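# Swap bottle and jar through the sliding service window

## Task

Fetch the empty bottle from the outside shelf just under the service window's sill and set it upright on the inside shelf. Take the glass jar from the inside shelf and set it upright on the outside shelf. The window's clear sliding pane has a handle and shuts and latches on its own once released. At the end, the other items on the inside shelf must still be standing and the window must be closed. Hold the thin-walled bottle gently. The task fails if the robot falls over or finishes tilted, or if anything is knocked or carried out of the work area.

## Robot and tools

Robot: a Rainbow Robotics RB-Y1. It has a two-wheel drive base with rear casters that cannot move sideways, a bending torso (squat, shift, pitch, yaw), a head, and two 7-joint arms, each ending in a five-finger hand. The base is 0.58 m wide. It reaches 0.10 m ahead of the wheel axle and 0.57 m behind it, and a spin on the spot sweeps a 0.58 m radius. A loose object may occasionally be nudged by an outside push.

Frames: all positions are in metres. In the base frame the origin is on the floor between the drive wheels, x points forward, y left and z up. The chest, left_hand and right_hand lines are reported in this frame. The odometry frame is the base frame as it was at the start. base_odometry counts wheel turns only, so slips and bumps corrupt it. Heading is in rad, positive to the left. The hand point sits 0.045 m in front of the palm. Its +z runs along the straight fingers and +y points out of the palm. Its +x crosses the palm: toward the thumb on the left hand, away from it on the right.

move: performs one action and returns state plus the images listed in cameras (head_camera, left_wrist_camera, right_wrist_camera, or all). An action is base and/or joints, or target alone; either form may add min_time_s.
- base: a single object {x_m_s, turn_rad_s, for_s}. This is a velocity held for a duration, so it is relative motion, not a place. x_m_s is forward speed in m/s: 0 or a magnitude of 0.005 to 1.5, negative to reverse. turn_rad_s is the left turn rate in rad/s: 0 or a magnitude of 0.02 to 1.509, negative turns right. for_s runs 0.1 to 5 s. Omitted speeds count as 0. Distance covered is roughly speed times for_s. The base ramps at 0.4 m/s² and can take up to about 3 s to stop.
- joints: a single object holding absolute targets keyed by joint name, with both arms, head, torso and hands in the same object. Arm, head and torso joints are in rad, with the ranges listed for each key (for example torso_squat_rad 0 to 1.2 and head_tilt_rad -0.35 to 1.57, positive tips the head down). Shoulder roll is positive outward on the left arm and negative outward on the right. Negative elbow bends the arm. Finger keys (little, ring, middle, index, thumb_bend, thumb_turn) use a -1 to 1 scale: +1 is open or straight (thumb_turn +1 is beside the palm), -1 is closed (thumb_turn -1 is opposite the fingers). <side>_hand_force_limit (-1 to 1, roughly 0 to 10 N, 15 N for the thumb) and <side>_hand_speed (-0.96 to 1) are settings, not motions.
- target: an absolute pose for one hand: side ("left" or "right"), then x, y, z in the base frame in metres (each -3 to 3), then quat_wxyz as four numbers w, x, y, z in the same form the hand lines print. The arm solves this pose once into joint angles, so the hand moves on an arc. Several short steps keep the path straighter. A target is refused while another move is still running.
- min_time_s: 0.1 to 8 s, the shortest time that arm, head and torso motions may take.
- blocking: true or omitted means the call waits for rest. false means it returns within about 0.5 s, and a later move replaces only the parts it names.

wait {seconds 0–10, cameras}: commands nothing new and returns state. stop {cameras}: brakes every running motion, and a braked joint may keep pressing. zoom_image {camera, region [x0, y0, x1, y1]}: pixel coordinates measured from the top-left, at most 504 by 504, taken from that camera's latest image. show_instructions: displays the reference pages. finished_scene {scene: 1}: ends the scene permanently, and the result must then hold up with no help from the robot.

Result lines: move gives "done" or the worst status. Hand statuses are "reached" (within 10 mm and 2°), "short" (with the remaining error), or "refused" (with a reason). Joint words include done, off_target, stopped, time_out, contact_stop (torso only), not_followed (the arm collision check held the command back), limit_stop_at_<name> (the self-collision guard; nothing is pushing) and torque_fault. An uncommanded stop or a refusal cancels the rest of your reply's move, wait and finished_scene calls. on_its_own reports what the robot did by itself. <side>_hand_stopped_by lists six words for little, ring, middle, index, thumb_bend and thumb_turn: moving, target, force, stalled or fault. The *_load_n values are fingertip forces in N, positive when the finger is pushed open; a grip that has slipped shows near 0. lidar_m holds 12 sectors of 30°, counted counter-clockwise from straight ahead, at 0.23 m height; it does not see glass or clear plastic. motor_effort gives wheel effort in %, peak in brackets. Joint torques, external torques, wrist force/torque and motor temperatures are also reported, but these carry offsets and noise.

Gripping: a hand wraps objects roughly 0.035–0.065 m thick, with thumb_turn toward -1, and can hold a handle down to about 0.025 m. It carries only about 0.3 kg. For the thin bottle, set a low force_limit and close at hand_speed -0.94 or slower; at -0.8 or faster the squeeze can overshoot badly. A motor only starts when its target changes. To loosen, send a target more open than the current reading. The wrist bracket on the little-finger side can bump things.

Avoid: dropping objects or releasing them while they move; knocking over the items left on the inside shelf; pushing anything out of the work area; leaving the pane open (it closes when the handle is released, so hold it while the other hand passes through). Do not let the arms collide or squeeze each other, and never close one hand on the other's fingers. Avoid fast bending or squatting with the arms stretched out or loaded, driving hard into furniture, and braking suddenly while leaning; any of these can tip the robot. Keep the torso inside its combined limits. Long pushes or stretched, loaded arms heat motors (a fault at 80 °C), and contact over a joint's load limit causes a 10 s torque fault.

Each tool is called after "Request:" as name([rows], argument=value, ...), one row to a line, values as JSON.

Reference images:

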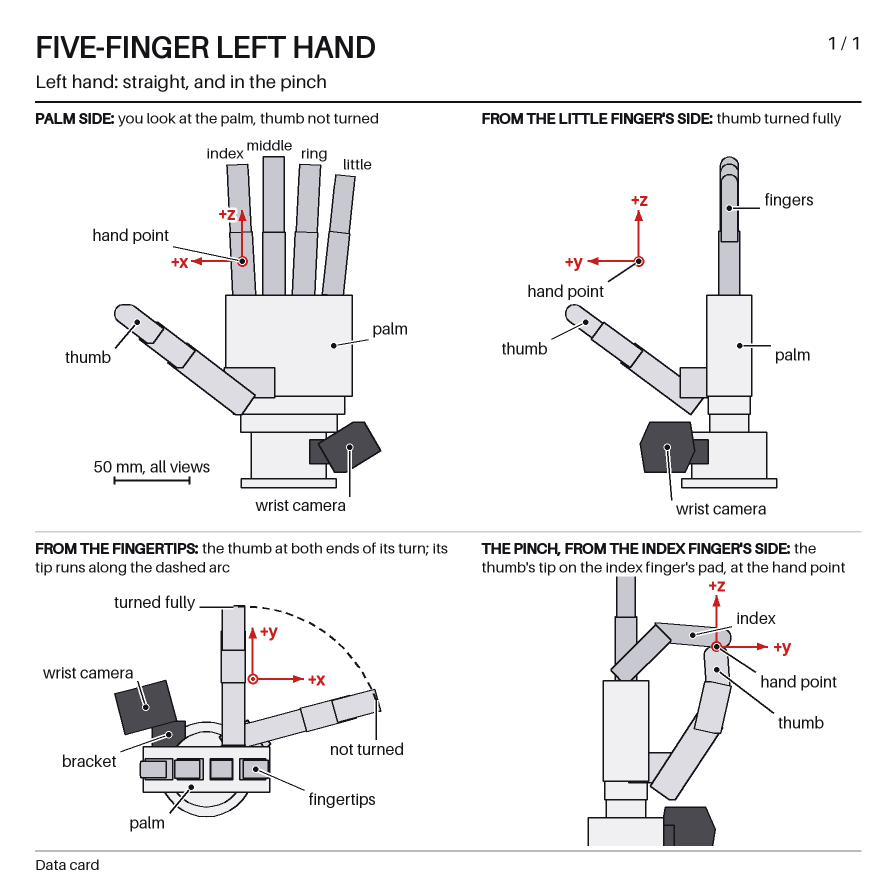

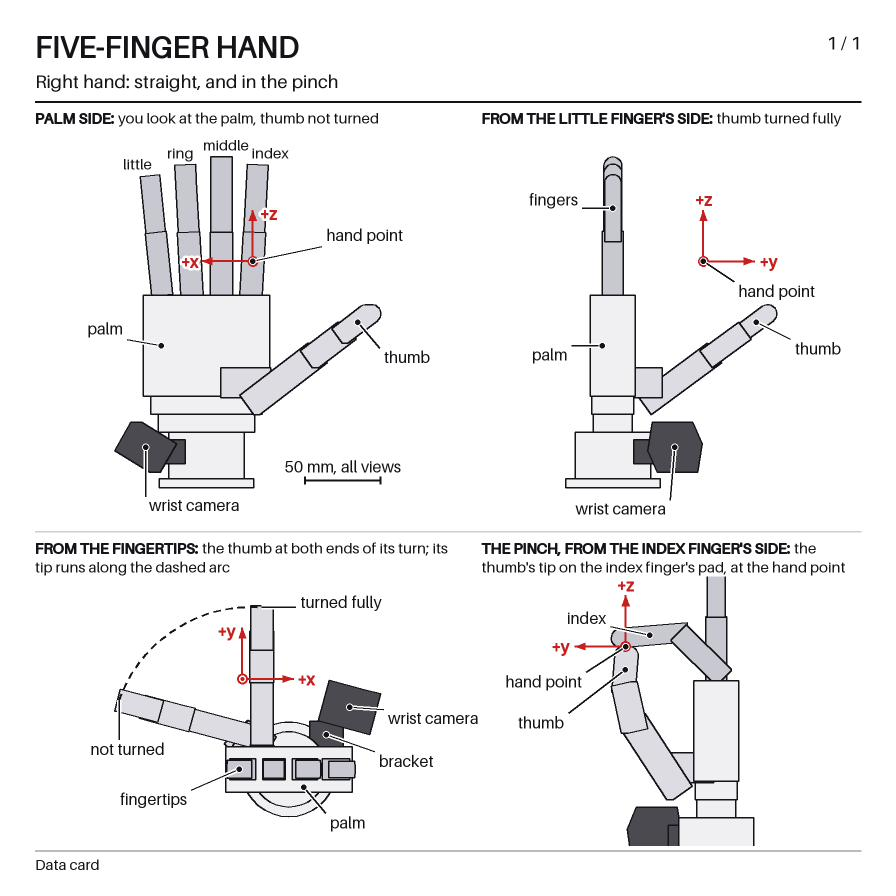

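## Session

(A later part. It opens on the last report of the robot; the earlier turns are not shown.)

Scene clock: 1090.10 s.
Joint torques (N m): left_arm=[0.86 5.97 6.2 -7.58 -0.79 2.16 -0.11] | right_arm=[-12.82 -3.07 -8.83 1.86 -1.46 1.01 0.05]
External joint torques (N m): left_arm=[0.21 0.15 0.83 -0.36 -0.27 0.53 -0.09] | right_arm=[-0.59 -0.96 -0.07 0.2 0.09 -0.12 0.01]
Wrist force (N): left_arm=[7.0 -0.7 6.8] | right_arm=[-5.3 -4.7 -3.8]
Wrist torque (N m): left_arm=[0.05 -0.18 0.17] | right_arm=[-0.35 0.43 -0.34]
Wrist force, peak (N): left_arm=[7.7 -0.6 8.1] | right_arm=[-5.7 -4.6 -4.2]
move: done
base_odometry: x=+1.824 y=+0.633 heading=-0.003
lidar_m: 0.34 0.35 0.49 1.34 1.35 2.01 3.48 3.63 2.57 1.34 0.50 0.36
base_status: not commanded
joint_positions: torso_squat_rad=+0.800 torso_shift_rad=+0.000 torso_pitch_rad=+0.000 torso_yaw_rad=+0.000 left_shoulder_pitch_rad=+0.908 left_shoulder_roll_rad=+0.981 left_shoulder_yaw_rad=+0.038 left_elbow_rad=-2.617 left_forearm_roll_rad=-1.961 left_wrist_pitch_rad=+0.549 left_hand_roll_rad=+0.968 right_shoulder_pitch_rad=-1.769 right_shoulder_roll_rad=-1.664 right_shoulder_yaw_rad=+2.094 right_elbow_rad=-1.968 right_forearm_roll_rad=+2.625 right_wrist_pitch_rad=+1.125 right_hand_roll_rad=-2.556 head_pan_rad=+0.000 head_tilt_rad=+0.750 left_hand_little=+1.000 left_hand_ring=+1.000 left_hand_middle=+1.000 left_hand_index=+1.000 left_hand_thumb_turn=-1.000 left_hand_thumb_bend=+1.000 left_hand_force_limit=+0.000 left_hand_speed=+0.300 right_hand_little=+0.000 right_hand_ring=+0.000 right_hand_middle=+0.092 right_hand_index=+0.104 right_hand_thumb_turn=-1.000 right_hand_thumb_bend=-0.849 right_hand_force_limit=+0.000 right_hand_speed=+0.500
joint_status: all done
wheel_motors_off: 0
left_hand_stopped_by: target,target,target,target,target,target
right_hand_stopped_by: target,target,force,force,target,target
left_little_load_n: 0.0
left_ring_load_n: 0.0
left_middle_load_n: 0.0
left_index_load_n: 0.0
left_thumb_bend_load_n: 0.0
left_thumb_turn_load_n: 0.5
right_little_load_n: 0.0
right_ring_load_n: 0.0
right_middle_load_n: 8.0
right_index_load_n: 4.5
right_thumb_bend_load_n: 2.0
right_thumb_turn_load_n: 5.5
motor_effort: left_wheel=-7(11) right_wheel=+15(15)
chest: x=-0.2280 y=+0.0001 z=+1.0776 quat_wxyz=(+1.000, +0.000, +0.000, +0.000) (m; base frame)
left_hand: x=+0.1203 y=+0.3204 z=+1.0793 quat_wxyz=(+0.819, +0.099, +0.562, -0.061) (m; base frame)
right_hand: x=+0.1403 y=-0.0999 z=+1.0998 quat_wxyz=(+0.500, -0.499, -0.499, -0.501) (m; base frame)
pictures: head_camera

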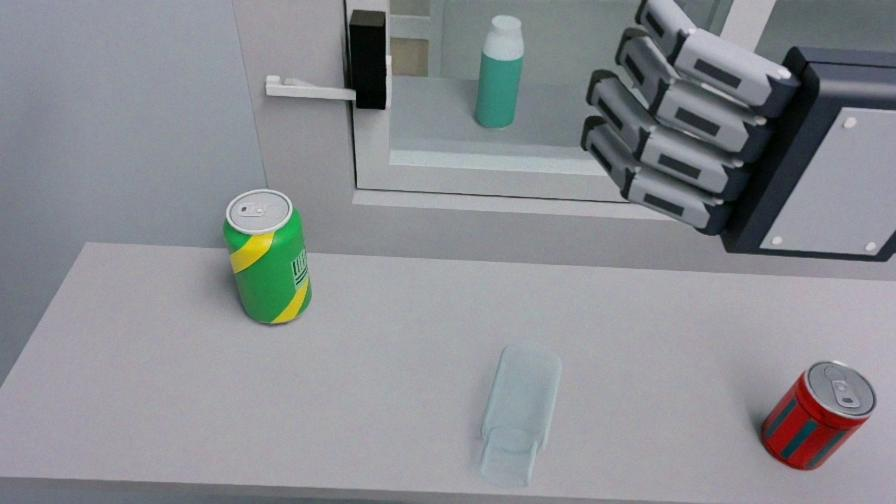

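Request:
move(base={"x_m_s": -0.1, "for_s": 1.8})

Request:
move(joints={"right_hand_thumb_bend": 1, "right_hand_index": 1, "right_hand_thumb_turn": 1, "right_hand_middle": -1, "right_hand_ring": -1, "right_hand_little": -1})

Request:
move(joints={"right_shoulder_pitch_rad": 0.394, "right_shoulder_roll_rad": -0.5, "right_shoulder_yaw_rad": 0.076, "right_elbow_rad": -2.2, "right_forearm_roll_rad": 0.8, "right_wrist_pitch_rad": 0.4, "right_hand_roll_rad": -0.187}, min_time_s=4, cameras=["head_camera", "right_wrist_camera"])

Scene clock: 1125.87 s.
Joint torques (N m): left_arm=[0.46 5.21 6.61 -7.51 -0.79 2.06 -0.1] | right_arm=[-12.66 -2.02 -8.64 1.66 -1.61 0.85 -0.06]
External joint torques (N m): left_arm=[-0.19 -0.6 1.24 -0.29 -0.28 0.43 -0.08] | right_arm=[-0.43 0.09 0.13 0 -0.06 -0.28 -0.09]
Wrist force (N): left_arm=[7.3 -0.7 6.9] | right_arm=[-5.5 -4.7 -3.8]
Wrist torque (N m): left_arm=[0.06 -0.21 0.20] | right_arm=[-0.34 0.47 -0.34]
Wrist force, peak (N): left_arm=[7.5 -0.6 7.1] | right_arm=[-5.7 -5.1 -4.6]
move: done
base_odometry: x=+1.644 y=+0.634 heading=-0.006
lidar_m: 0.52 0.54 0.74 1.31 1.51 1.88 3.30 3.44 2.58 2.07 0.74 0.54
base_status: done (sent for 1.8 of 1.8 s)
joint_positions: torso_squat_rad=+0.800 torso_shift_rad=+0.000 torso_pitch_rad=+0.000 torso_yaw_rad=+0.000 left_shoulder_pitch_rad=+0.908 left_shoulder_roll_rad=+0.981 left_shoulder_yaw_rad=+0.038 left_elbow_rad=-2.617 left_forearm_roll_rad=-1.961 left_wrist_pitch_rad=+0.549 left_hand_roll_rad=+0.968 right_shoulder_pitch_rad=-1.769 right_shoulder_roll_rad=-1.664 right_shoulder_yaw_rad=+2.094 right_elbow_rad=-1.968 right_forearm_roll_rad=+2.625 right_wrist_pitch_rad=+1.125 right_hand_roll_rad=-2.556 head_pan_rad=+0.000 head_tilt_rad=+0.750 left_hand_little=+1.000 left_hand_ring=+1.000 left_hand_middle=+1.000 left_hand_index=+1.000 left_hand_thumb_turn=-1.000 left_hand_thumb_bend=+1.000 left_hand_force_limit=+0.000 left_hand_speed=+0.300 right_hand_little=+0.000 right_hand_ring=+0.000 right_hand_middle=+0.092 right_hand_index=+0.104 right_hand_thumb_turn=-1.000 right_hand_thumb_bend=-0.849 right_hand_force_limit=+0.000 right_hand_speed=+0.500
joint_status: not commanded
wheel_motors_off: 0
left_hand_stopped_by: target,target,target,target,target,target
right_hand_stopped_by: target,target,force,force,target,target
left_little_load_n: 0.0
left_ring_load_n: 0.0
left_middle_load_n: 0.0
left_index_load_n: 0.0
left_thumb_bend_load_n: 0.0
left_thumb_turn_load_n: 0.0
right_little_load_n: 0.0
right_ring_load_n: 0.0
right_middle_load_n: 8.0
right_index_load_n: 4.5
right_thumb_bend_load_n: 2.5
right_thumb_turn_load_n: 5.5
motor_effort: left_wheel=-22(39) right_wheel=+22(46)
chest: x=-0.2280 y=+0.0001 z=+1.0776 quat_wxyz=(+1.000, +0.000, +0.000, +0.000) (m; base frame)
left_hand: x=+0.1202 y=+0.3204 z=+1.0794 quat_wxyz=(+0.819, +0.099, +0.561, -0.061) (m; base frame)
right_hand: x=+0.1402 y=-0.0999 z=+1.0998 quat_wxyz=(+0.500, -0.499, -0.499, -0.501) (m; base frame)
pictures: none

Scene clock: 1127.23 s.
Joint torques (N m): left_arm=[0.57 5.37 6.31 -7.41 -0.78 2.02 -0.07] | right_arm=[-12.26 -3.34 -8.59 1.76 -1.6 0.97 0.11]
External joint torques (N m): left_arm=[-0.07 -0.45 0.94 -0.2 -0.27 0.39 -0.04] | right_arm=[-0.03 -1.23 0.17 0.1 -0.05 -0.16 0.07]
Wrist force (N): left_arm=[7.1 -0.7 6.6] | right_arm=[-5.4 -4.7 -3.6]
Wrist torque (N m): left_arm=[0.06 -0.19 0.19] | right_arm=[-0.32 0.45 -0.34]
Wrist force, peak (N): left_arm=[7.2 -0.7 7.0] | right_arm=[-5.7 -4.7 -4.2]
move: off_target
base_odometry: x=+1.644 y=+0.634 heading=-0.006
lidar_m: 0.52 0.54 0.76 1.32 1.50 1.89 3.30 3.42 2.59 2.05 0.75 0.54
base_status: not commanded
joint_positions: torso_squat_rad=+0.800 torso_shift_rad=+0.000 torso_pitch_rad=+0.000 torso_yaw_rad=+0.000 left_shoulder_pitch_rad=+0.908 left_shoulder_roll_rad=+0.981 left_shoulder_yaw_rad=+0.038 left_elbow_rad=-2.617 left_forearm_roll_rad=-1.961 left_wrist_pitch_rad=+0.549 left_hand_roll_rad=+0.968 right_shoulder_pitch_rad=-1.769 right_shoulder_roll_rad=-1.664 right_shoulder_yaw_rad=+2.094 right_elbow_rad=-1.968 right_forearm_roll_rad=+2.625 right_wrist_pitch_rad=+1.125 right_hand_roll_rad=-2.556 head_pan_rad=+0.000 head_tilt_rad=+0.750 left_hand_little=+1.000 left_hand_ring=+1.000 left_hand_middle=+1.000 left_hand_index=+1.000 left_hand_thumb_turn=-1.000 left_hand_thumb_bend=+1.000 left_hand_force_limit=+0.000 left_hand_speed=+0.300 right_hand_little=-1.000 right_hand_ring=-1.000 right_hand_middle=+0.090 right_hand_index=+1.000 right_hand_thumb_turn=+1.000 right_hand_thumb_bend=+1.000 right_hand_force_limit=+0.000 right_hand_speed=+0.500
joint_status: right_hand_middle off_target (ended at +0.090, target -1.000); the others done
wheel_motors_off: 0
left_hand_stopped_by: target,target,target,target,target,target
right_hand_stopped_by: target,target,force,target,target,target
left_little_load_n: 0.0
left_ring_load_n: 0.0
left_middle_load_n: 0.0
left_index_load_n: 0.0
left_thumb_bend_load_n: 0.0
left_thumb_turn_load_n: 0.0
right_little_load_n: 0.0
right_ring_load_n: 0.0
right_middle_load_n: 0.0
right_index_load_n: 0.0
right_thumb_bend_load_n: 0.0
right_thumb_turn_load_n: 0.0
motor_effort: left_wheel=-24(26) right_wheel=+23(24)
chest: x=-0.2280 y=+0.0001 z=+1.0776 quat_wxyz=(+1.000, +0.000, +0.000, +0.000) (m; base frame)
left_hand: x=+0.1202 y=+0.3204 z=+1.0794 quat_wxyz=(+0.819, +0.099, +0.561, -0.061) (m; base frame)
right_hand: x=+0.1402 y=-0.0999 z=+1.0998 quat_wxyz=(+0.500, -0.499, -0.499, -0.501) (m; base frame)
pictures: none

Scene clock: 1131.53 s.
Joint torques (N m): left_arm=[0.51 5.58 6.27 -7.58 -0.84 2.09 -0.05] | right_arm=[-3.07 -5.11 -7.28 -8.5 0.73 -1.01 0.12]
External joint torques (N m): left_arm=[-0.14 -0.24 0.9 -0.36 -0.32 0.46 -0.02] | right_arm=[1.34 1.4 -2.17 0.72 -0.06 -0.33 0.09]
Wrist force (N): left_arm=[7.3 -0.9 6.8] | right_arm=[-5.7 -1.3 -3.3]
Wrist torque (N m): left_arm=[0.03 -0.21 0.21] | right_arm=[-0.01 0.56 -0.05]
Wrist force, peak (N): left_arm=[7.5 -0.8 6.8] | right_arm=[-5.5 -5.5 -5.2]
move: done
base_odometry: x=+1.644 y=+0.634 heading=-0.006
lidar_m: 0.52 0.54 0.75 1.32 1.51 1.90 3.30 3.43 2.58 2.07 0.75 0.55
base_status: not commanded
joint_positions: torso_squat_rad=+0.800 torso_shift_rad=+0.000 torso_pitch_rad=+0.000 torso_yaw_rad=+0.000 left_shoulder_pitch_rad=+0.908 left_shoulder_roll_rad=+0.981 left_shoulder_yaw_rad=+0.038 left_elbow_rad=-2.617 left_forearm_roll_rad=-1.961 left_wrist_pitch_rad=+0.549 left_hand_roll_rad=+0.968 right_shoulder_pitch_rad=+0.394 right_shoulder_roll_rad=-0.500 right_shoulder_yaw_rad=+0.076 right_elbow_rad=-2.200 right_forearm_roll_rad=+0.800 right_wrist_pitch_rad=+0.400 right_hand_roll_rad=-0.187 head_pan_rad=+0.000 head_tilt_rad=+0.750 left_hand_little=+1.000 left_hand_ring=+1.000 left_hand_middle=+1.000 left_hand_index=+1.000 left_hand_thumb_turn=-1.000 left_hand_thumb_bend=+1.000 left_hand_force_limit=+0.000 left_hand_speed=+0.300 right_hand_little=-1.000 right_hand_ring=-1.000 right_hand_middle=+0.090 right_hand_index=+1.000 right_hand_thumb_turn=+1.000 right_hand_thumb_bend=+1.000 right_hand_force_limit=+0.000 right_hand_speed=+0.500
joint_status: all done
wheel_motors_off: 0
left_hand_stopped_by: target,target,target,target,target,target
right_hand_stopped_by: target,target,force,target,target,target
left_little_load_n: 0.0
left_ring_load_n: 0.0
left_middle_load_n: 0.0
left_index_load_n: 0.0
left_thumb_bend_load_n: 0.0
left_thumb_turn_load_n: 0.5
right_little_load_n: 0.0
right_ring_load_n: 0.0
right_middle_load_n: 0.0
right_index_load_n: 0.0
right_thumb_bend_load_n: 0.0
right_thumb_turn_load_n: 0.0
motor_effort: left_wheel=-23(26) right_wheel=+22(25)
chest: x=-0.2280 y=+0.0001 z=+1.0776 quat_wxyz=(+1.000, +0.000, +0.000, +0.000) (m; base frame)
left_hand: x=+0.1202 y=+0.3204 z=+1.0794 quat_wxyz=(+0.819, +0.099, +0.561, -0.061) (m; base frame)
right_hand: x=+0.2185 y=-0.3848 z=+0.8854 quat_wxyz=(+0.132, -0.657, +0.236, -0.704) (m; base frame)
pictures: head_camera, right_wrist_camera

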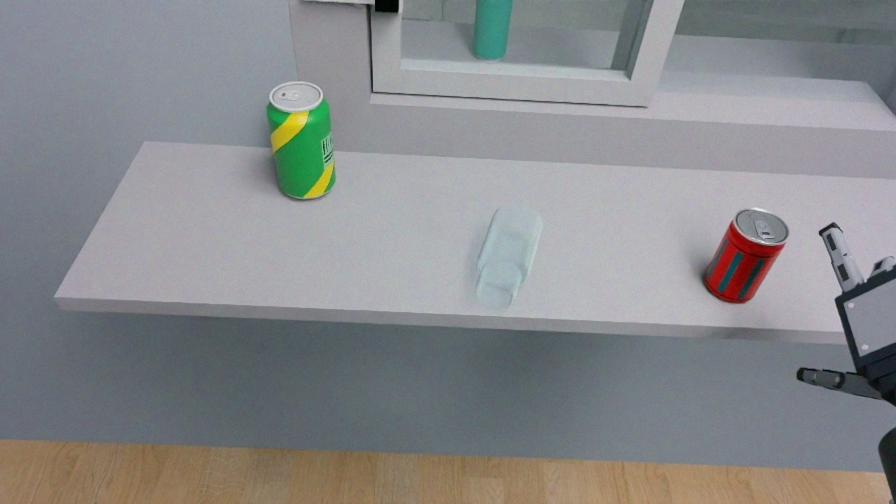

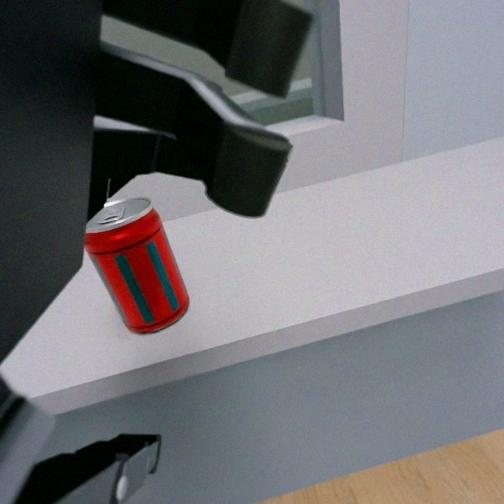

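Request:
move(joints={"right_hand_middle": -0.98}, cameras=["head_camera"])

Request:
zoom_image(camera="head_camera", region=[440, 180, 600, 340])

Scene clock: 1136.97 s.
Joint torques (N m): left_arm=[0.51 5.27 5.93 -7.45 -0.73 2.14 -0.02] | right_arm=[-2.92 -5 -7.28 -8.17 0.64 -1.03 0.25]
External joint torques (N m): left_arm=[-0.13 -0.54 0.56 -0.23 -0.22 0.51 0.01] | right_arm=[1.48 1.51 -2.17 1.05 -0.14 -0.35 0.22]
Wrist force (N): left_arm=[7.0 -0.9 6.8] | right_arm=[-5.4 -1.4 -3.2]
Wrist torque (N m): left_arm=[0.03 -0.18 0.18] | right_arm=[-0.04 0.53 -0.06]
Wrist force, peak (N): left_arm=[7.3 -1.0 6.9] | right_arm=[-5.9 -1.3 -3.4]
move: done
base_odometry: x=+1.644 y=+0.634 heading=-0.006
lidar_m: 0.52 0.54 0.75 1.30 1.52 1.90 3.30 3.44 2.59 2.06 0.76 0.55
base_status: not commanded
joint_positions: torso_squat_rad=+0.800 torso_shift_rad=+0.000 torso_pitch_rad=+0.000 torso_yaw_rad=+0.000 left_shoulder_pitch_rad=+0.908 left_shoulder_roll_rad=+0.981 left_shoulder_yaw_rad=+0.038 left_elbow_rad=-2.617 left_forearm_roll_rad=-1.961 left_wrist_pitch_rad=+0.549 left_hand_roll_rad=+0.968 right_shoulder_pitch_rad=+0.394 right_shoulder_roll_rad=-0.500 right_shoulder_yaw_rad=+0.076 right_elbow_rad=-2.200 right_forearm_roll_rad=+0.800 right_wrist_pitch_rad=+0.400 right_hand_roll_rad=-0.187 head_pan_rad=+0.000 head_tilt_rad=+0.750 left_hand_little=+1.000 left_hand_ring=+1.000 left_hand_middle=+1.000 left_hand_index=+1.000 left_hand_thumb_turn=-1.000 left_hand_thumb_bend=+1.000 left_hand_force_limit=+0.000 left_hand_speed=+0.300 right_hand_little=-1.000 right_hand_ring=-1.000 right_hand_middle=-0.980 right_hand_index=+1.000 right_hand_thumb_turn=+1.000 right_hand_thumb_bend=+1.000 right_hand_force_limit=+0.000 right_hand_speed=+0.500
joint_status: all done
wheel_motors_off: 0
left_hand_stopped_by: target,target,target,target,target,target
right_hand_stopped_by: target,target,target,target,target,target
left_little_load_n: 0.0
left_ring_load_n: 0.0
left_middle_load_n: 0.0
left_index_load_n: 0.0
left_thumb_bend_load_n: 0.0
left_thumb_turn_load_n: 0.5
right_little_load_n: 0.0
right_ring_load_n: 0.0
right_middle_load_n: 0.0
right_index_load_n: 0.0
right_thumb_bend_load_n: 0.0
right_thumb_turn_load_n: -0.5
motor_effort: left_wheel=-24(26) right_wheel=+23(25)
chest: x=-0.2280 y=+0.0001 z=+1.0776 quat_wxyz=(+1.000, +0.000, +0.000, +0.000) (m; base frame)
left_hand: x=+0.1202 y=+0.3204 z=+1.0794 quat_wxyz=(+0.819, +0.099, +0.561, -0.061) (m; base frame)
right_hand: x=+0.2185 y=-0.3848 z=+0.8854 quat_wxyz=(+0.132, -0.657, +0.236, -0.704) (m; base frame)
pictures: head_camera

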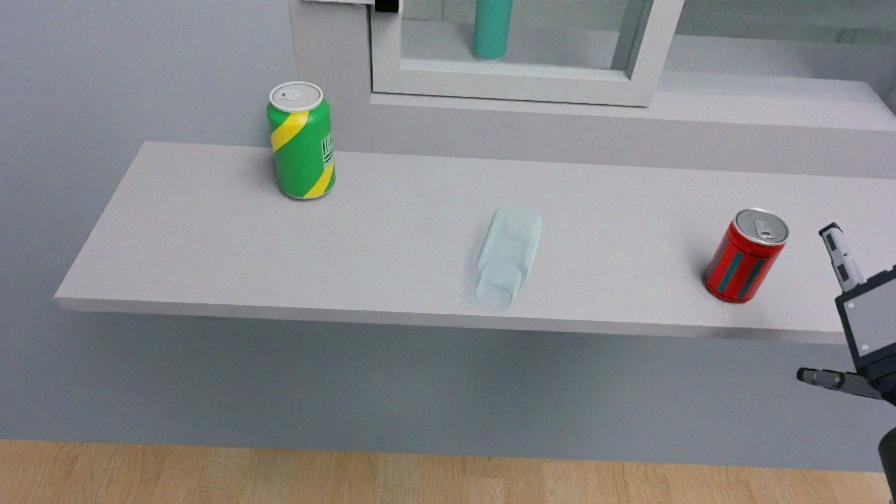

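Scaled by 3.150 from the camera's 896x504 image, which has a finer 1280x720 frame.

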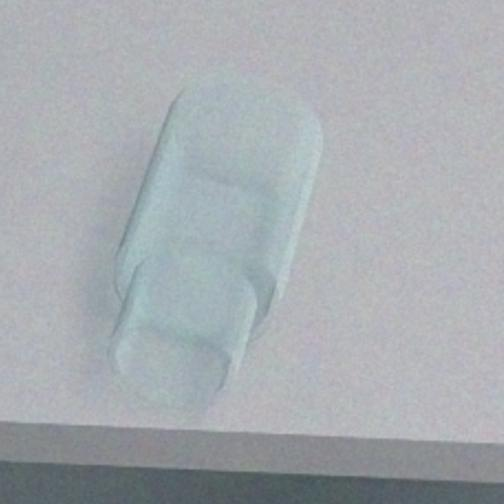

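Request:
move(target={"side": "right", "x": 0.12, "y": -0.25, "z": 0.95, "quat_wxyz": [0.561, 0.561, 0.4305, 0.4305]}, min_time_s=3)

Request:
move(target={"side": "right", "x": 0.165, "y": -0.025, "z": 0.88, "quat_wxyz": [0.561, 0.561, 0.4305, 0.4305]}, min_time_s=2.5, cameras=["head_camera", "right_wrist_camera"])

Scene clock: 1147.17 s.
Joint torques (N m): left_arm=[0.85 5.66 6.13 -7.43 -0.79 2 -0.07] | right_arm=[-3.11 -4.96 -7.37 -8.35 0.63 -0.96 0.22]
External joint torques (N m): left_arm=[0.2 -0.15 0.76 -0.21 -0.28 0.37 -0.04] | right_arm=[1.3 1.55 -2.26 0.87 -0.15 -0.28 0.19]
Wrist force (N): left_arm=[7.2 -0.9 6.7] | right_arm=[-5.3 -1.5 -3.5]
Wrist torque (N m): left_arm=[0.04 -0.20 0.20] | right_arm=[-0.05 0.53 -0.06]
Wrist force, peak (N): left_arm=[7.3 -0.9 6.9] | right_arm=[-5.7 -1.7 -3.3]
move: refused
base_odometry: x=+1.644 y=+0.634 heading=-0.006
lidar_m: 0.52 0.55 0.75 1.32 1.51 1.89 3.30 3.43 2.59 2.06 0.75 0.54
base_status: not commanded
joint_positions: torso_squat_rad=+0.800 torso_shift_rad=+0.000 torso_pitch_rad=+0.000 torso_yaw_rad=+0.000 left_shoulder_pitch_rad=+0.908 left_shoulder_roll_rad=+0.981 left_shoulder_yaw_rad=+0.038 left_elbow_rad=-2.617 left_forearm_roll_rad=-1.961 left_wrist_pitch_rad=+0.549 left_hand_roll_rad=+0.968 right_shoulder_pitch_rad=+0.394 right_shoulder_roll_rad=-0.500 right_shoulder_yaw_rad=+0.076 right_elbow_rad=-2.200 right_forearm_roll_rad=+0.800 right_wrist_pitch_rad=+0.400 right_hand_roll_rad=-0.187 head_pan_rad=+0.000 head_tilt_rad=+0.750 left_hand_little=+1.000 left_hand_ring=+1.000 left_hand_middle=+1.000 left_hand_index=+1.000 left_hand_thumb_turn=-1.000 left_hand_thumb_bend=+1.000 left_hand_force_limit=+0.000 left_hand_speed=+0.300 right_hand_little=-1.000 right_hand_ring=-1.000 right_hand_middle=-0.980 right_hand_index=+1.000 right_hand_thumb_turn=+1.000 right_hand_thumb_bend=+1.000 right_hand_force_limit=+0.000 right_hand_speed=+0.500
joint_status: not commanded
wheel_motors_off: 0
left_hand_stopped_by: target,target,target,target,target,target
right_hand_stopped_by: target,target,target,target,target,target
left_little_load_n: 0.0
left_ring_load_n: 0.0
left_middle_load_n: 0.0
left_index_load_n: 0.0
left_thumb_bend_load_n: 0.0
left_thumb_turn_load_n: 0.0
right_little_load_n: 0.0
right_ring_load_n: 0.0
right_middle_load_n: 0.0
right_index_load_n: 0.0
right_thumb_bend_load_n: 0.0
right_thumb_turn_load_n: 0.0
motor_effort: left_wheel=-23(24) right_wheel=+22(23)
chest: x=-0.2280 y=+0.0001 z=+1.0776 quat_wxyz=(+1.000, +0.000, +0.000, +0.000) (m; base frame)
left_hand: x=+0.1202 y=+0.3204 z=+1.0794 quat_wxyz=(+0.819, +0.099, +0.561, -0.061) (m; base frame)
right_hand: x=+0.2185 y=-0.3848 z=+0.8854 quat_wxyz=(+0.132, -0.657, +0.236, -0.704) (m; base frame)
right_hand_status: refused: the posture found for that pose stands 13 mm from the torso (limit 20 mm). Nothing moved. The solve starts from where the arm stands: from another posture it may find a clear one.
pictures: none

not run: a stop that you did not command came earlier in this reply.

Request:
move(base={"x_m_s": -0.1, "for_s": 1.2})

Request:
move(target={"side": "right", "x": 0.23, "y": -0.25, "z": 0.95, "quat_wxyz": [0.561, 0.561, 0.4305, 0.4305]}, min_time_s=3, cameras=["head_camera", "right_wrist_camera"])

Scene clock: 1152.37 s.
Joint torques (N m): left_arm=[0.41 5.62 6.24 -7.47 -0.81 2.07 -0.09] | right_arm=[-3.75 -5.18 -6.94 -8.26 0.59 -0.72 0.3]
External joint torques (N m): left_arm=[-0.24 -0.2 0.87 -0.25 -0.29 0.44 -0.07] | right_arm=[0.65 1.33 -1.83 0.96 -0.19 -0.04 0.28]
Wrist force (N): left_arm=[7.0 -0.8 6.8] | right_arm=[-5.5 -1.3 -3.5]
Wrist torque (N m): left_arm=[0.05 -0.17 0.18] | right_arm=[-0.02 0.55 -0.07]
Wrist force, peak (N): left_arm=[7.4 -0.8 7.3] | right_arm=[-5.9 -0.6 -3.6]
move: done
base_odometry: x=+1.524 y=+0.635 heading=-0.008
lidar_m: 0.64 0.66 0.91 1.31 1.46 2.42 3.19 3.32 2.58 2.50 0.91 0.68
base_status: done (sent for 1.2 of 1.2 s)
joint_positions: torso_squat_rad=+0.800 torso_shift_rad=+0.000 torso_pitch_rad=+0.000 torso_yaw_rad=+0.000 left_shoulder_pitch_rad=+0.908 left_shoulder_roll_rad=+0.981 left_shoulder_yaw_rad=+0.038 left_elbow_rad=-2.617 left_forearm_roll_rad=-1.961 left_wrist_pitch_rad=+0.549 left_hand_roll_rad=+0.968 right_shoulder_pitch_rad=+0.394 right_shoulder_roll_rad=-0.500 right_shoulder_yaw_rad=+0.076 right_elbow_rad=-2.200 right_forearm_roll_rad=+0.800 right_wrist_pitch_rad=+0.400 right_hand_roll_rad=-0.187 head_pan_rad=+0.000 head_tilt_rad=+0.750 left_hand_little=+1.000 left_hand_ring=+1.000 left_hand_middle=+1.000 left_hand_index=+1.000 left_hand_thumb_turn=-1.000 left_hand_thumb_bend=+1.000 left_hand_force_limit=+0.000 left_hand_speed=+0.300 right_hand_little=-1.000 right_hand_ring=-1.000 right_hand_middle=-0.980 right_hand_index=+1.000 right_hand_thumb_turn=+1.000 right_hand_thumb_bend=+1.000 right_hand_force_limit=+0.000 right_hand_speed=+0.500
joint_status: not commanded
wheel_motors_off: 0
left_hand_stopped_by: target,target,target,target,target,target
right_hand_stopped_by: target,target,target,target,target,target
left_little_load_n: 0.0
left_ring_load_n: 0.0
left_middle_load_n: 0.0
left_index_load_n: 0.0
left_thumb_bend_load_n: 0.0
left_thumb_turn_load_n: 0.0
right_little_load_n: 0.0
right_ring_load_n: 0.0
right_middle_load_n: 0.0
right_index_load_n: 0.0
right_thumb_bend_load_n: 0.0
right_thumb_turn_load_n: 0.0
motor_effort: left_wheel=-23(43) right_wheel=+22(45)
chest: x=-0.2280 y=+0.0001 z=+1.0776 quat_wxyz=(+1.000, +0.000, +0.000, +0.000) (m; base frame)
left_hand: x=+0.1202 y=+0.3204 z=+1.0794 quat_wxyz=(+0.819, +0.099, +0.561, -0.061) (m; base frame)
right_hand: x=+0.2184 y=-0.3848 z=+0.8854 quat_wxyz=(+0.132, -0.657, +0.236, -0.704) (m; base frame)
pictures: none

Scene clock: 1155.70 s.
Joint torques (N m): left_arm=[0.49 5.65 6.37 -7.43 -0.9 2.11 -0.01] | right_arm=[-8.82 -0.85 -3.82 -7.22 1.61 -0.01 0.09]
External joint torques (N m): left_arm=[-0.16 -0.16 1 -0.21 -0.38 0.48 0.01] | right_arm=[-0.88 1.23 0.07 1.75 -0.13 0.16 0.08]
Wrist force (N): left_arm=[7.3 -0.8 6.7] | right_arm=[0.0 -10.9 -3.7]
Wrist torque (N m): left_arm=[0.07 -0.23 0.20] | right_arm=[-0.87 0.15 -0.02]
Wrist force, peak (N): left_arm=[7.4 -0.8 6.9] | right_arm=[0.0 -10.9 -3.7]
move: done
base_odometry: x=+1.524 y=+0.635 heading=-0.008
lidar_m: 0.63 0.66 0.91 1.31 1.47 2.41 3.19 3.32 2.58 2.51 0.91 0.68
base_status: not commanded
joint_positions: torso_squat_rad=+0.800 torso_shift_rad=+0.000 torso_pitch_rad=+0.000 torso_yaw_rad=+0.000 left_shoulder_pitch_rad=+0.908 left_shoulder_roll_rad=+0.981 left_shoulder_yaw_rad=+0.038 left_elbow_rad=-2.617 left_forearm_roll_rad=-1.961 left_wrist_pitch_rad=+0.549 left_hand_roll_rad=+0.968 right_shoulder_pitch_rad=+0.050 right_shoulder_roll_rad=-0.457 right_shoulder_yaw_rad=+0.712 right_elbow_rad=-1.994 right_forearm_roll_rad=+1.220 right_wrist_pitch_rad=+1.047 right_hand_roll_rad=+1.654 head_pan_rad=+0.000 head_tilt_rad=+0.750 left_hand_little=+1.000 left_hand_ring=+1.000 left_hand_middle=+1.000 left_hand_index=+1.000 left_hand_thumb_turn=-1.000 left_hand_thumb_bend=+1.000 left_hand_force_limit=+0.000 left_hand_speed=+0.300 right_hand_little=-1.000 right_hand_ring=-1.000 right_hand_middle=-0.980 right_hand_index=+1.000 right_hand_thumb_turn=+1.000 right_hand_thumb_bend=+1.000 right_hand_force_limit=+0.000 right_hand_speed=+0.500
joint_status: all done
wheel_motors_off: 0
left_hand_stopped_by: target,target,target,target,target,target
right_hand_stopped_by: target,target,target,target,target,target
left_little_load_n: 0.0
left_ring_load_n: 0.0
left_middle_load_n: 0.0
left_index_load_n: 0.0
left_thumb_bend_load_n: 0.0
left_thumb_turn_load_n: 0.0
right_little_load_n: 0.0
right_ring_load_n: 0.0
right_middle_load_n: 0.0
right_index_load_n: 0.0
right_thumb_bend_load_n: 0.0
right_thumb_turn_load_n: 0.0
motor_effort: left_wheel=-24(26) right_wheel=+20(24)
chest: x=-0.2280 y=+0.0001 z=+1.0776 quat_wxyz=(+1.000, +0.000, +0.000, +0.000) (m; base frame)
left_hand: x=+0.1202 y=+0.3204 z=+1.0794 quat_wxyz=(+0.819, +0.099, +0.561, -0.061) (m; base frame)
right_hand: x=+0.2300 y=-0.2502 z=+0.9498 quat_wxyz=(-0.561, -0.561, -0.431, -0.431) (m; base frame)
right_hand_status: reached (checked arc, planned for 3.0 s): 0 mm and 0.0 deg off.
pictures: head_camera, right_wrist_camera

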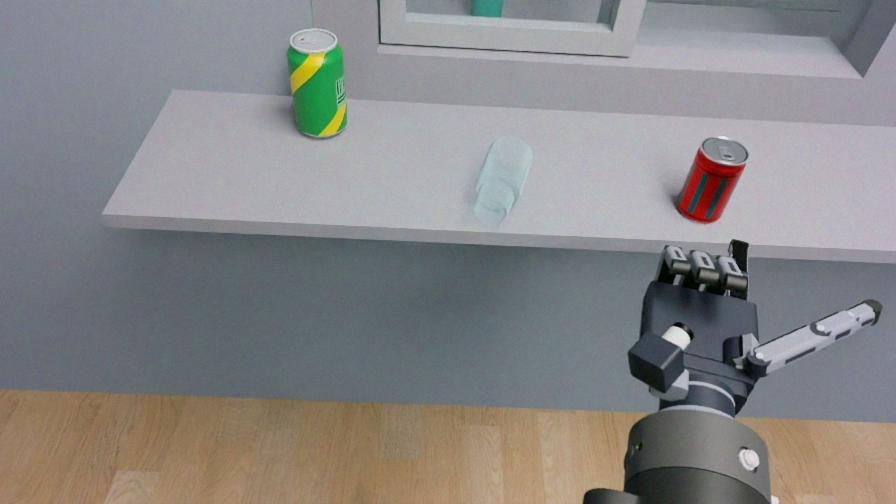

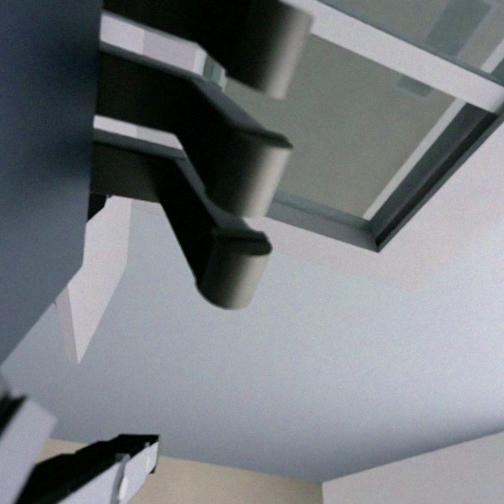

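Request:
move(target={"side": "right", "x": 0.285, "y": -0.03, "z": 0.88, "quat_wxyz": [0.561, 0.561, 0.4305, 0.4305]}, min_time_s=2.5)

Request:
move(target={"side": "right", "x": 0.305, "y": -0.028, "z": 0.862, "quat_wxyz": [0.561, 0.561, 0.4305, 0.4305]}, min_time_s=1.5, cameras=["head_camera", "right_wrist_camera"])

Request:
zoom_image(camera="head_camera", region=[430, 120, 590, 280])

Scene clock: 1166.13 s.
Joint torques (N m): left_arm=[0.65 5.45 6.23 -7.4 -0.91 2.13 -0.23] | right_arm=[-16.52 3.1 -5.38 -2.12 1.64 1.01 -0.11]
External joint torques (N m): left_arm=[0 -0.37 0.86 -0.18 -0.39 0.5 -0.21] | right_arm=[-0.81 0.8 -0.04 1.11 -0.18 0.1 -0.12]
Wrist force (N): left_arm=[7.2 -0.7 6.7] | right_arm=[0.3 -9.8 -3.8]
Wrist torque (N m): left_arm=[0.07 -0.20 0.18] | right_arm=[-0.69 0.11 -0.21]
Wrist force, peak (N): left_arm=[7.4 -0.7 7.0] | right_arm=[-0.2 -11.0 -3.9]
move: short
base_odometry: x=+1.524 y=+0.635 heading=-0.008
lidar_m: 0.64 0.67 0.93 1.30 1.45 2.42 3.18 3.32 2.59 2.52 0.92 0.66
base_status: not commanded
joint_positions: torso_squat_rad=+0.800 torso_shift_rad=+0.000 torso_pitch_rad=+0.000 torso_yaw_rad=+0.000 left_shoulder_pitch_rad=+0.908 left_shoulder_roll_rad=+0.981 left_shoulder_yaw_rad=+0.038 left_elbow_rad=-2.617 left_forearm_roll_rad=-1.961 left_wrist_pitch_rad=+0.549 left_hand_roll_rad=+0.968 right_shoulder_pitch_rad=-0.854 right_shoulder_roll_rad=+0.000 right_shoulder_yaw_rad=+1.570 right_elbow_rad=-1.040 right_forearm_roll_rad=+0.601 right_wrist_pitch_rad=+1.594 right_hand_roll_rad=+1.113 head_pan_rad=+0.000 head_tilt_rad=+0.750 left_hand_little=+1.000 left_hand_ring=+1.000 left_hand_middle=+1.000 left_hand_index=+1.000 left_hand_thumb_turn=-1.000 left_hand_thumb_bend=+1.000 left_hand_force_limit=+0.000 left_hand_speed=+0.300 right_hand_little=-1.000 right_hand_ring=-1.000 right_hand_middle=-0.980 right_hand_index=+1.000 right_hand_thumb_turn=+1.000 right_hand_thumb_bend=+1.000 right_hand_force_limit=+0.000 right_hand_speed=+0.500
joint_status: all done
wheel_motors_off: 0
left_hand_stopped_by: target,target,target,target,target,target
right_hand_stopped_by: target,target,target,target,target,target
left_little_load_n: 0.0
left_ring_load_n: 0.0
left_middle_load_n: 0.0
left_index_load_n: 0.0
left_thumb_bend_load_n: 0.0
left_thumb_turn_load_n: 0.0
right_little_load_n: 0.0
right_ring_load_n: 0.0
right_middle_load_n: 0.0
right_index_load_n: 0.0
right_thumb_bend_load_n: 0.0
right_thumb_turn_load_n: 0.0
motor_effort: left_wheel=-24(26) right_wheel=+22(24)
chest: x=-0.2280 y=+0.0001 z=+1.0776 quat_wxyz=(+1.000, +0.000, +0.000, +0.000) (m; base frame)
left_hand: x=+0.1202 y=+0.3204 z=+1.0794 quat_wxyz=(+0.819, +0.099, +0.561, -0.061) (m; base frame)
right_hand: x=+0.2849 y=-0.0307 z=+0.8802 quat_wxyz=(-0.539, -0.556, -0.459, -0.437) (m; base frame)
right_hand_status: short (checked arc, as near as the solve gets, planned for 2.5 s): 1 mm and 4.2 deg off. The place is met; only the turn is off.
pictures: none

Scene clock: 1167.97 s.
Joint torques (N m): left_arm=[0.6 5.72 6.32 -7.48 -0.78 1.97 -0.13] | right_arm=[-16.76 2.55 -4.64 -1.96 1.71 0.75 -0.14]
External joint torques (N m): left_arm=[-0.04 -0.1 0.95 -0.26 -0.27 0.34 -0.1] | right_arm=[-0.57 0.57 0.48 0.96 -0.06 -0.23 -0.14]
Wrist force (N): left_arm=[7.1 -0.9 6.7] | right_arm=[0.3 -9.8 -3.0]
Wrist torque (N m): left_arm=[0.03 -0.17 0.18] | right_arm=[-0.68 0.09 -0.20]
Wrist force, peak (N): left_arm=[7.4 -1.0 6.9] | right_arm=[0.2 -10.0 -3.8]
move: short
base_odometry: x=+1.524 y=+0.635 heading=-0.008
lidar_m: 0.64 0.66 0.93 1.30 1.45 2.42 3.18 3.31 2.59 2.52 0.93 0.67
base_status: not commanded
joint_positions: torso_squat_rad=+0.800 torso_shift_rad=+0.000 torso_pitch_rad=+0.000 torso_yaw_rad=+0.000 left_shoulder_pitch_rad=+0.908 left_shoulder_roll_rad=+0.981 left_shoulder_yaw_rad=+0.038 left_elbow_rad=-2.617 left_forearm_roll_rad=-1.961 left_wrist_pitch_rad=+0.549 left_hand_roll_rad=+0.968 right_shoulder_pitch_rad=-0.858 right_shoulder_roll_rad=+0.000 right_shoulder_yaw_rad=+1.571 right_elbow_rad=-0.963 right_forearm_roll_rad=+0.589 right_wrist_pitch_rad=+1.475 right_hand_roll_rad=+1.077 head_pan_rad=+0.000 head_tilt_rad=+0.750 left_hand_little=+1.000 left_hand_ring=+1.000 left_hand_middle=+1.000 left_hand_index=+1.000 left_hand_thumb_turn=-1.000 left_hand_thumb_bend=+1.000 left_hand_force_limit=+0.000 left_hand_speed=+0.300 right_hand_little=-1.000 right_hand_ring=-1.000 right_hand_middle=-0.980 right_hand_index=+1.000 right_hand_thumb_turn=+1.000 right_hand_thumb_bend=+1.000 right_hand_force_limit=+0.000 right_hand_speed=+0.500
joint_status: all done
wheel_motors_off: 0
left_hand_stopped_by: target,target,target,target,target,target
right_hand_stopped_by: target,target,target,target,target,target
left_little_load_n: 0.0
left_ring_load_n: 0.0
left_middle_load_n: 0.0
left_index_load_n: 0.0
left_thumb_bend_load_n: 0.0
left_thumb_turn_load_n: 0.0
right_little_load_n: 0.0
right_ring_load_n: 0.0
right_middle_load_n: 0.0
right_index_load_n: 0.0
right_thumb_bend_load_n: 0.0
right_thumb_turn_load_n: 0.0
motor_effort: left_wheel=-24(26) right_wheel=+22(24)
chest: x=-0.2280 y=+0.0001 z=+1.0776 quat_wxyz=(+1.000, +0.000, +0.000, +0.000) (m; base frame)
left_hand: x=+0.1202 y=+0.3204 z=+1.0794 quat_wxyz=(+0.819, +0.099, +0.561, -0.061) (m; base frame)
right_hand: x=+0.3048 y=-0.0288 z=+0.8622 quat_wxyz=(-0.520, -0.553, -0.480, -0.440) (m; base frame)
right_hand_status: short (checked arc, as near as the solve gets, planned for 1.5 s): 1 mm and 7.5 deg off. The place is met; only the turn is off.
pictures: head_camera, right_wrist_camera

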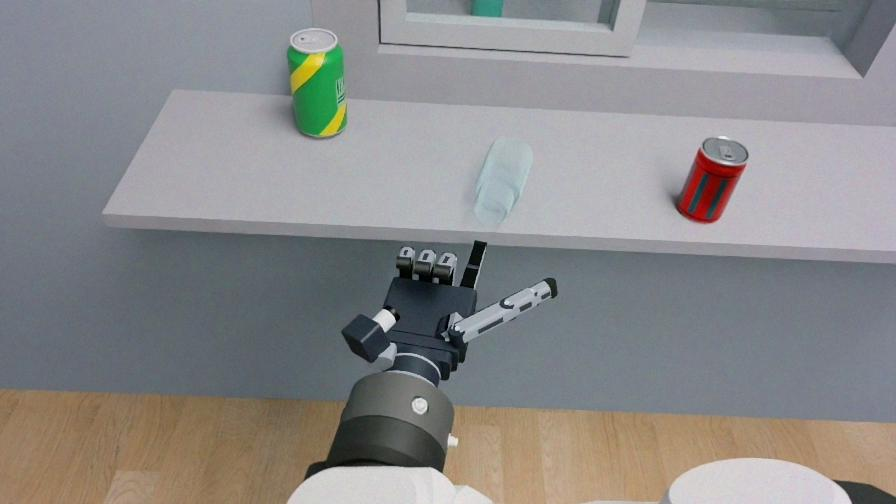

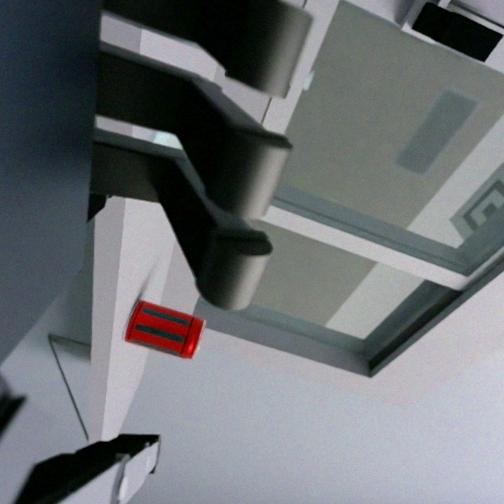

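Scaled by 3.150 from the camera's 896x504 image, which has a finer 1280x720 frame.

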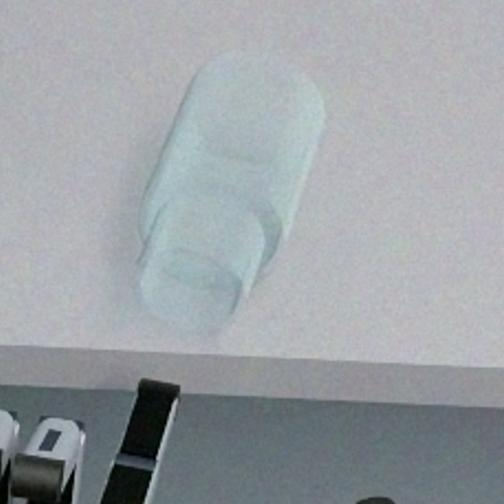

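Request:
move(target={"side": "right", "x": 0.335, "y": -0.040, "z": 0.865, "quat_wxyz": [0.525, 0.560, 0.470, 0.436]}, min_time_s=1.5, cameras=["head_camera"])

Request:
zoom_image(camera="head_camera", region=[430, 120, 590, 280])

Scene clock: 1188.63 s.
Joint torques (N m): left_arm=[0.41 5.45 6.26 -7.24 -0.81 1.96 -0.06] | right_arm=[-18.06 1.75 -4.42 -1.03 1.29 0.62 -0.29]
External joint torques (N m): left_arm=[-0.24 -0.36 0.89 -0.02 -0.3 0.33 -0.04] | right_arm=[-0.66 0.91 0.5 1.1 -0.41 -0.42 -0.29]
Wrist force (N): left_arm=[7.3 -0.8 6.6] | right_arm=[0.2 -9.9 -3.5]
Wrist torque (N m): left_arm=[0.06 -0.23 0.19] | right_arm=[-0.75 0.10 -0.19]
Wrist force, peak (N): left_arm=[7.3 -0.9 7.0] | right_arm=[0.1 -10.1 -3.5]
move: done
base_odometry: x=+1.524 y=+0.635 heading=-0.008
lidar_m: 0.63 0.67 0.92 1.30 1.45 2.40 3.18 3.31 2.59 2.50 0.93 0.67
base_status: not commanded
joint_positions: torso_squat_rad=+0.800 torso_shift_rad=+0.000 torso_pitch_rad=+0.000 torso_yaw_rad=+0.000 left_shoulder_pitch_rad=+0.908 left_shoulder_roll_rad=+0.981 left_shoulder_yaw_rad=+0.038 left_elbow_rad=-2.617 left_forearm_roll_rad=-1.961 left_wrist_pitch_rad=+0.549 left_hand_roll_rad=+0.968 right_shoulder_pitch_rad=-0.916 right_shoulder_roll_rad=+0.000 right_shoulder_yaw_rad=+1.571 right_elbow_rad=-0.868 right_forearm_roll_rad=+0.527 right_wrist_pitch_rad=+1.389 right_hand_roll_rad=+1.036 head_pan_rad=+0.000 head_tilt_rad=+0.750 left_hand_little=+1.000 left_hand_ring=+1.000 left_hand_middle=+1.000 left_hand_index=+1.000 left_hand_thumb_turn=-1.000 left_hand_thumb_bend=+1.000 left_hand_force_limit=+0.000 left_hand_speed=+0.300 right_hand_little=-1.000 right_hand_ring=-1.000 right_hand_middle=-0.980 right_hand_index=+1.000 right_hand_thumb_turn=+1.000 right_hand_thumb_bend=+1.000 right_hand_force_limit=+0.000 right_hand_speed=+0.500
joint_status: all done
wheel_motors_off: 0
left_hand_stopped_by: target,target,target,target,target,target
right_hand_stopped_by: target,target,target,target,target,target
left_little_load_n: 0.0
left_ring_load_n: 0.0
left_middle_load_n: 0.0
left_index_load_n: 0.0
left_thumb_bend_load_n: 0.0
left_thumb_turn_load_n: 0.0
right_little_load_n: 0.0
right_ring_load_n: 0.0
right_middle_load_n: 0.0
right_index_load_n: 0.0
right_thumb_bend_load_n: 0.0
right_thumb_turn_load_n: 0.0
motor_effort: left_wheel=-22(26) right_wheel=+21(24)
chest: x=-0.2280 y=+0.0001 z=+1.0776 quat_wxyz=(+1.000, +0.000, +0.000, +0.000) (m; base frame)
left_hand: x=+0.1202 y=+0.3204 z=+1.0794 quat_wxyz=(+0.819, +0.099, +0.561, -0.061) (m; base frame)
right_hand: x=+0.3348 y=-0.0406 z=+0.8651 quat_wxyz=(-0.518, -0.559, -0.477, -0.437) (m; base frame)
right_hand_status: reached (checked arc, as near as the solve gets, planned for 1.5 s): 1 mm and 1.1 deg off.
pictures: head_camera

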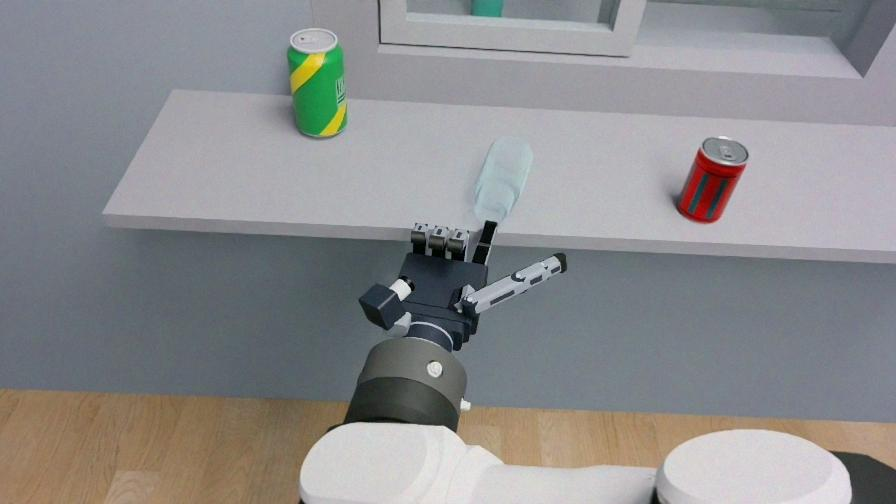

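Scaled by 3.150 from the camera's 896x504 image, which has a finer 1280x720 frame.

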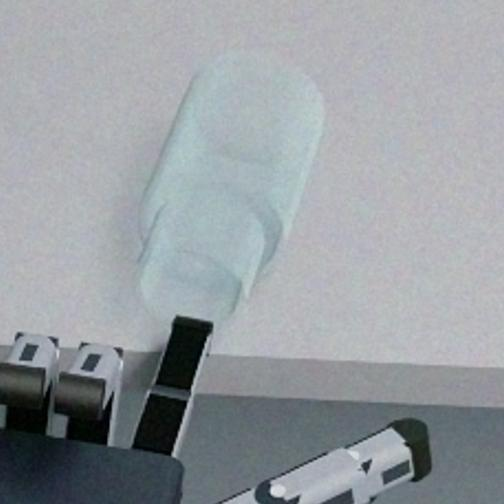

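Request:
move(target={"side": "right", "x": 0.36, "y": -0.045, "z": 0.865, "quat_wxyz": [0.525, 0.560, 0.470, 0.436]}, min_time_s=1.5, cameras=["head_camera"])

Request:
zoom_image(camera="head_camera", region=[430, 120, 590, 280])

Scene clock: 1195.53 s.
Joint torques (N m): left_arm=[0.42 5.39 6.09 -7.53 -0.79 2.05 0.03] | right_arm=[-17.77 0.76 -4.34 -0.64 1.17 0.49 -0.2]
External joint torques (N m): left_arm=[-0.23 -0.43 0.72 -0.31 -0.28 0.42 0.05] | right_arm=[0.52 0.72 0.33 0.9 -0.44 -0.59 -0.21]
Wrist force (N): left_arm=[7.1 -0.9 6.3] | right_arm=[0.4 -8.9 -4.7]
Wrist torque (N m): left_arm=[0.05 -0.21 0.18] | right_arm=[-0.71 0.02 -0.19]
Wrist force, peak (N): left_arm=[7.4 -0.8 6.9] | right_arm=[-0.4 -10.0 -4.0]
move: short
base_odometry: x=+1.524 y=+0.635 heading=-0.008
lidar_m: 0.63 0.67 0.89 1.30 1.46 2.41 3.18 3.31 2.60 2.50 0.94 0.67
base_status: not commanded
joint_positions: torso_squat_rad=+0.800 torso_shift_rad=+0.000 torso_pitch_rad=+0.000 torso_yaw_rad=+0.000 left_shoulder_pitch_rad=+0.908 left_shoulder_roll_rad=+0.981 left_shoulder_yaw_rad=+0.038 left_elbow_rad=-2.617 left_forearm_roll_rad=-1.961 left_wrist_pitch_rad=+0.549 left_hand_roll_rad=+0.968 right_shoulder_pitch_rad=-0.954 right_shoulder_roll_rad=+0.000 right_shoulder_yaw_rad=+1.571 right_elbow_rad=-0.786 right_forearm_roll_rad=+0.495 right_wrist_pitch_rad=+1.289 right_hand_roll_rad=+1.011 head_pan_rad=+0.000 head_tilt_rad=+0.750 left_hand_little=+1.000 left_hand_ring=+1.000 left_hand_middle=+1.000 left_hand_index=+1.000 left_hand_thumb_turn=-1.000 left_hand_thumb_bend=+1.000 left_hand_force_limit=+0.000 left_hand_speed=+0.300 right_hand_little=-1.000 right_hand_ring=-1.000 right_hand_middle=-0.980 right_hand_index=+1.000 right_hand_thumb_turn=+1.000 right_hand_thumb_bend=+1.000 right_hand_force_limit=+0.000 right_hand_speed=+0.500
joint_status: all done
wheel_motors_off: 0
left_hand_stopped_by: target,target,target,target,target,target
right_hand_stopped_by: target,target,target,target,target,target
left_little_load_n: 0.0
left_ring_load_n: 0.0
left_middle_load_n: 0.0
left_index_load_n: 0.0
left_thumb_bend_load_n: 0.0
left_thumb_turn_load_n: 0.0
right_little_load_n: 0.0
right_ring_load_n: 0.0
right_middle_load_n: 0.0
right_index_load_n: -1.0
right_thumb_bend_load_n: 0.0
right_thumb_turn_load_n: 0.0
motor_effort: left_wheel=-23(26) right_wheel=+21(24)
chest: x=-0.2280 y=+0.0001 z=+1.0776 quat_wxyz=(+1.000, +0.000, +0.000, +0.000) (m; base frame)
left_hand: x=+0.1202 y=+0.3204 z=+1.0794 quat_wxyz=(+0.819, +0.099, +0.561, -0.061) (m; base frame)
right_hand: x=+0.3597 y=-0.0457 z=+0.8652 quat_wxyz=(-0.511, -0.559, -0.485, -0.438) (m; base frame)
right_hand_status: short (checked arc, as near as the solve gets, planned for 1.5 s): 1 mm and 2.4 deg off. The place is met; only the turn is off.
pictures: head_camera

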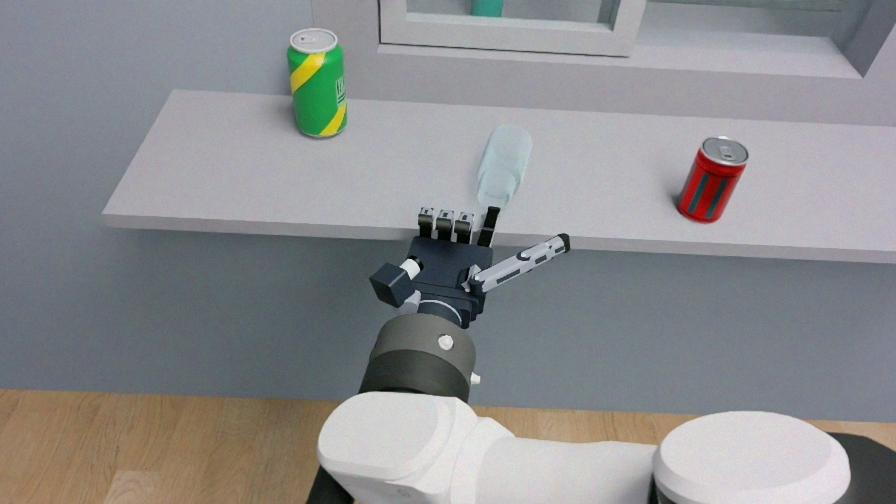

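Scaled by 3.150 from the camera's 896x504 image, which has a finer 1280x720 frame.

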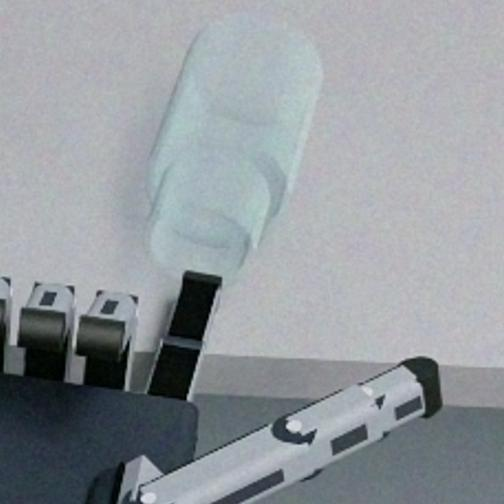

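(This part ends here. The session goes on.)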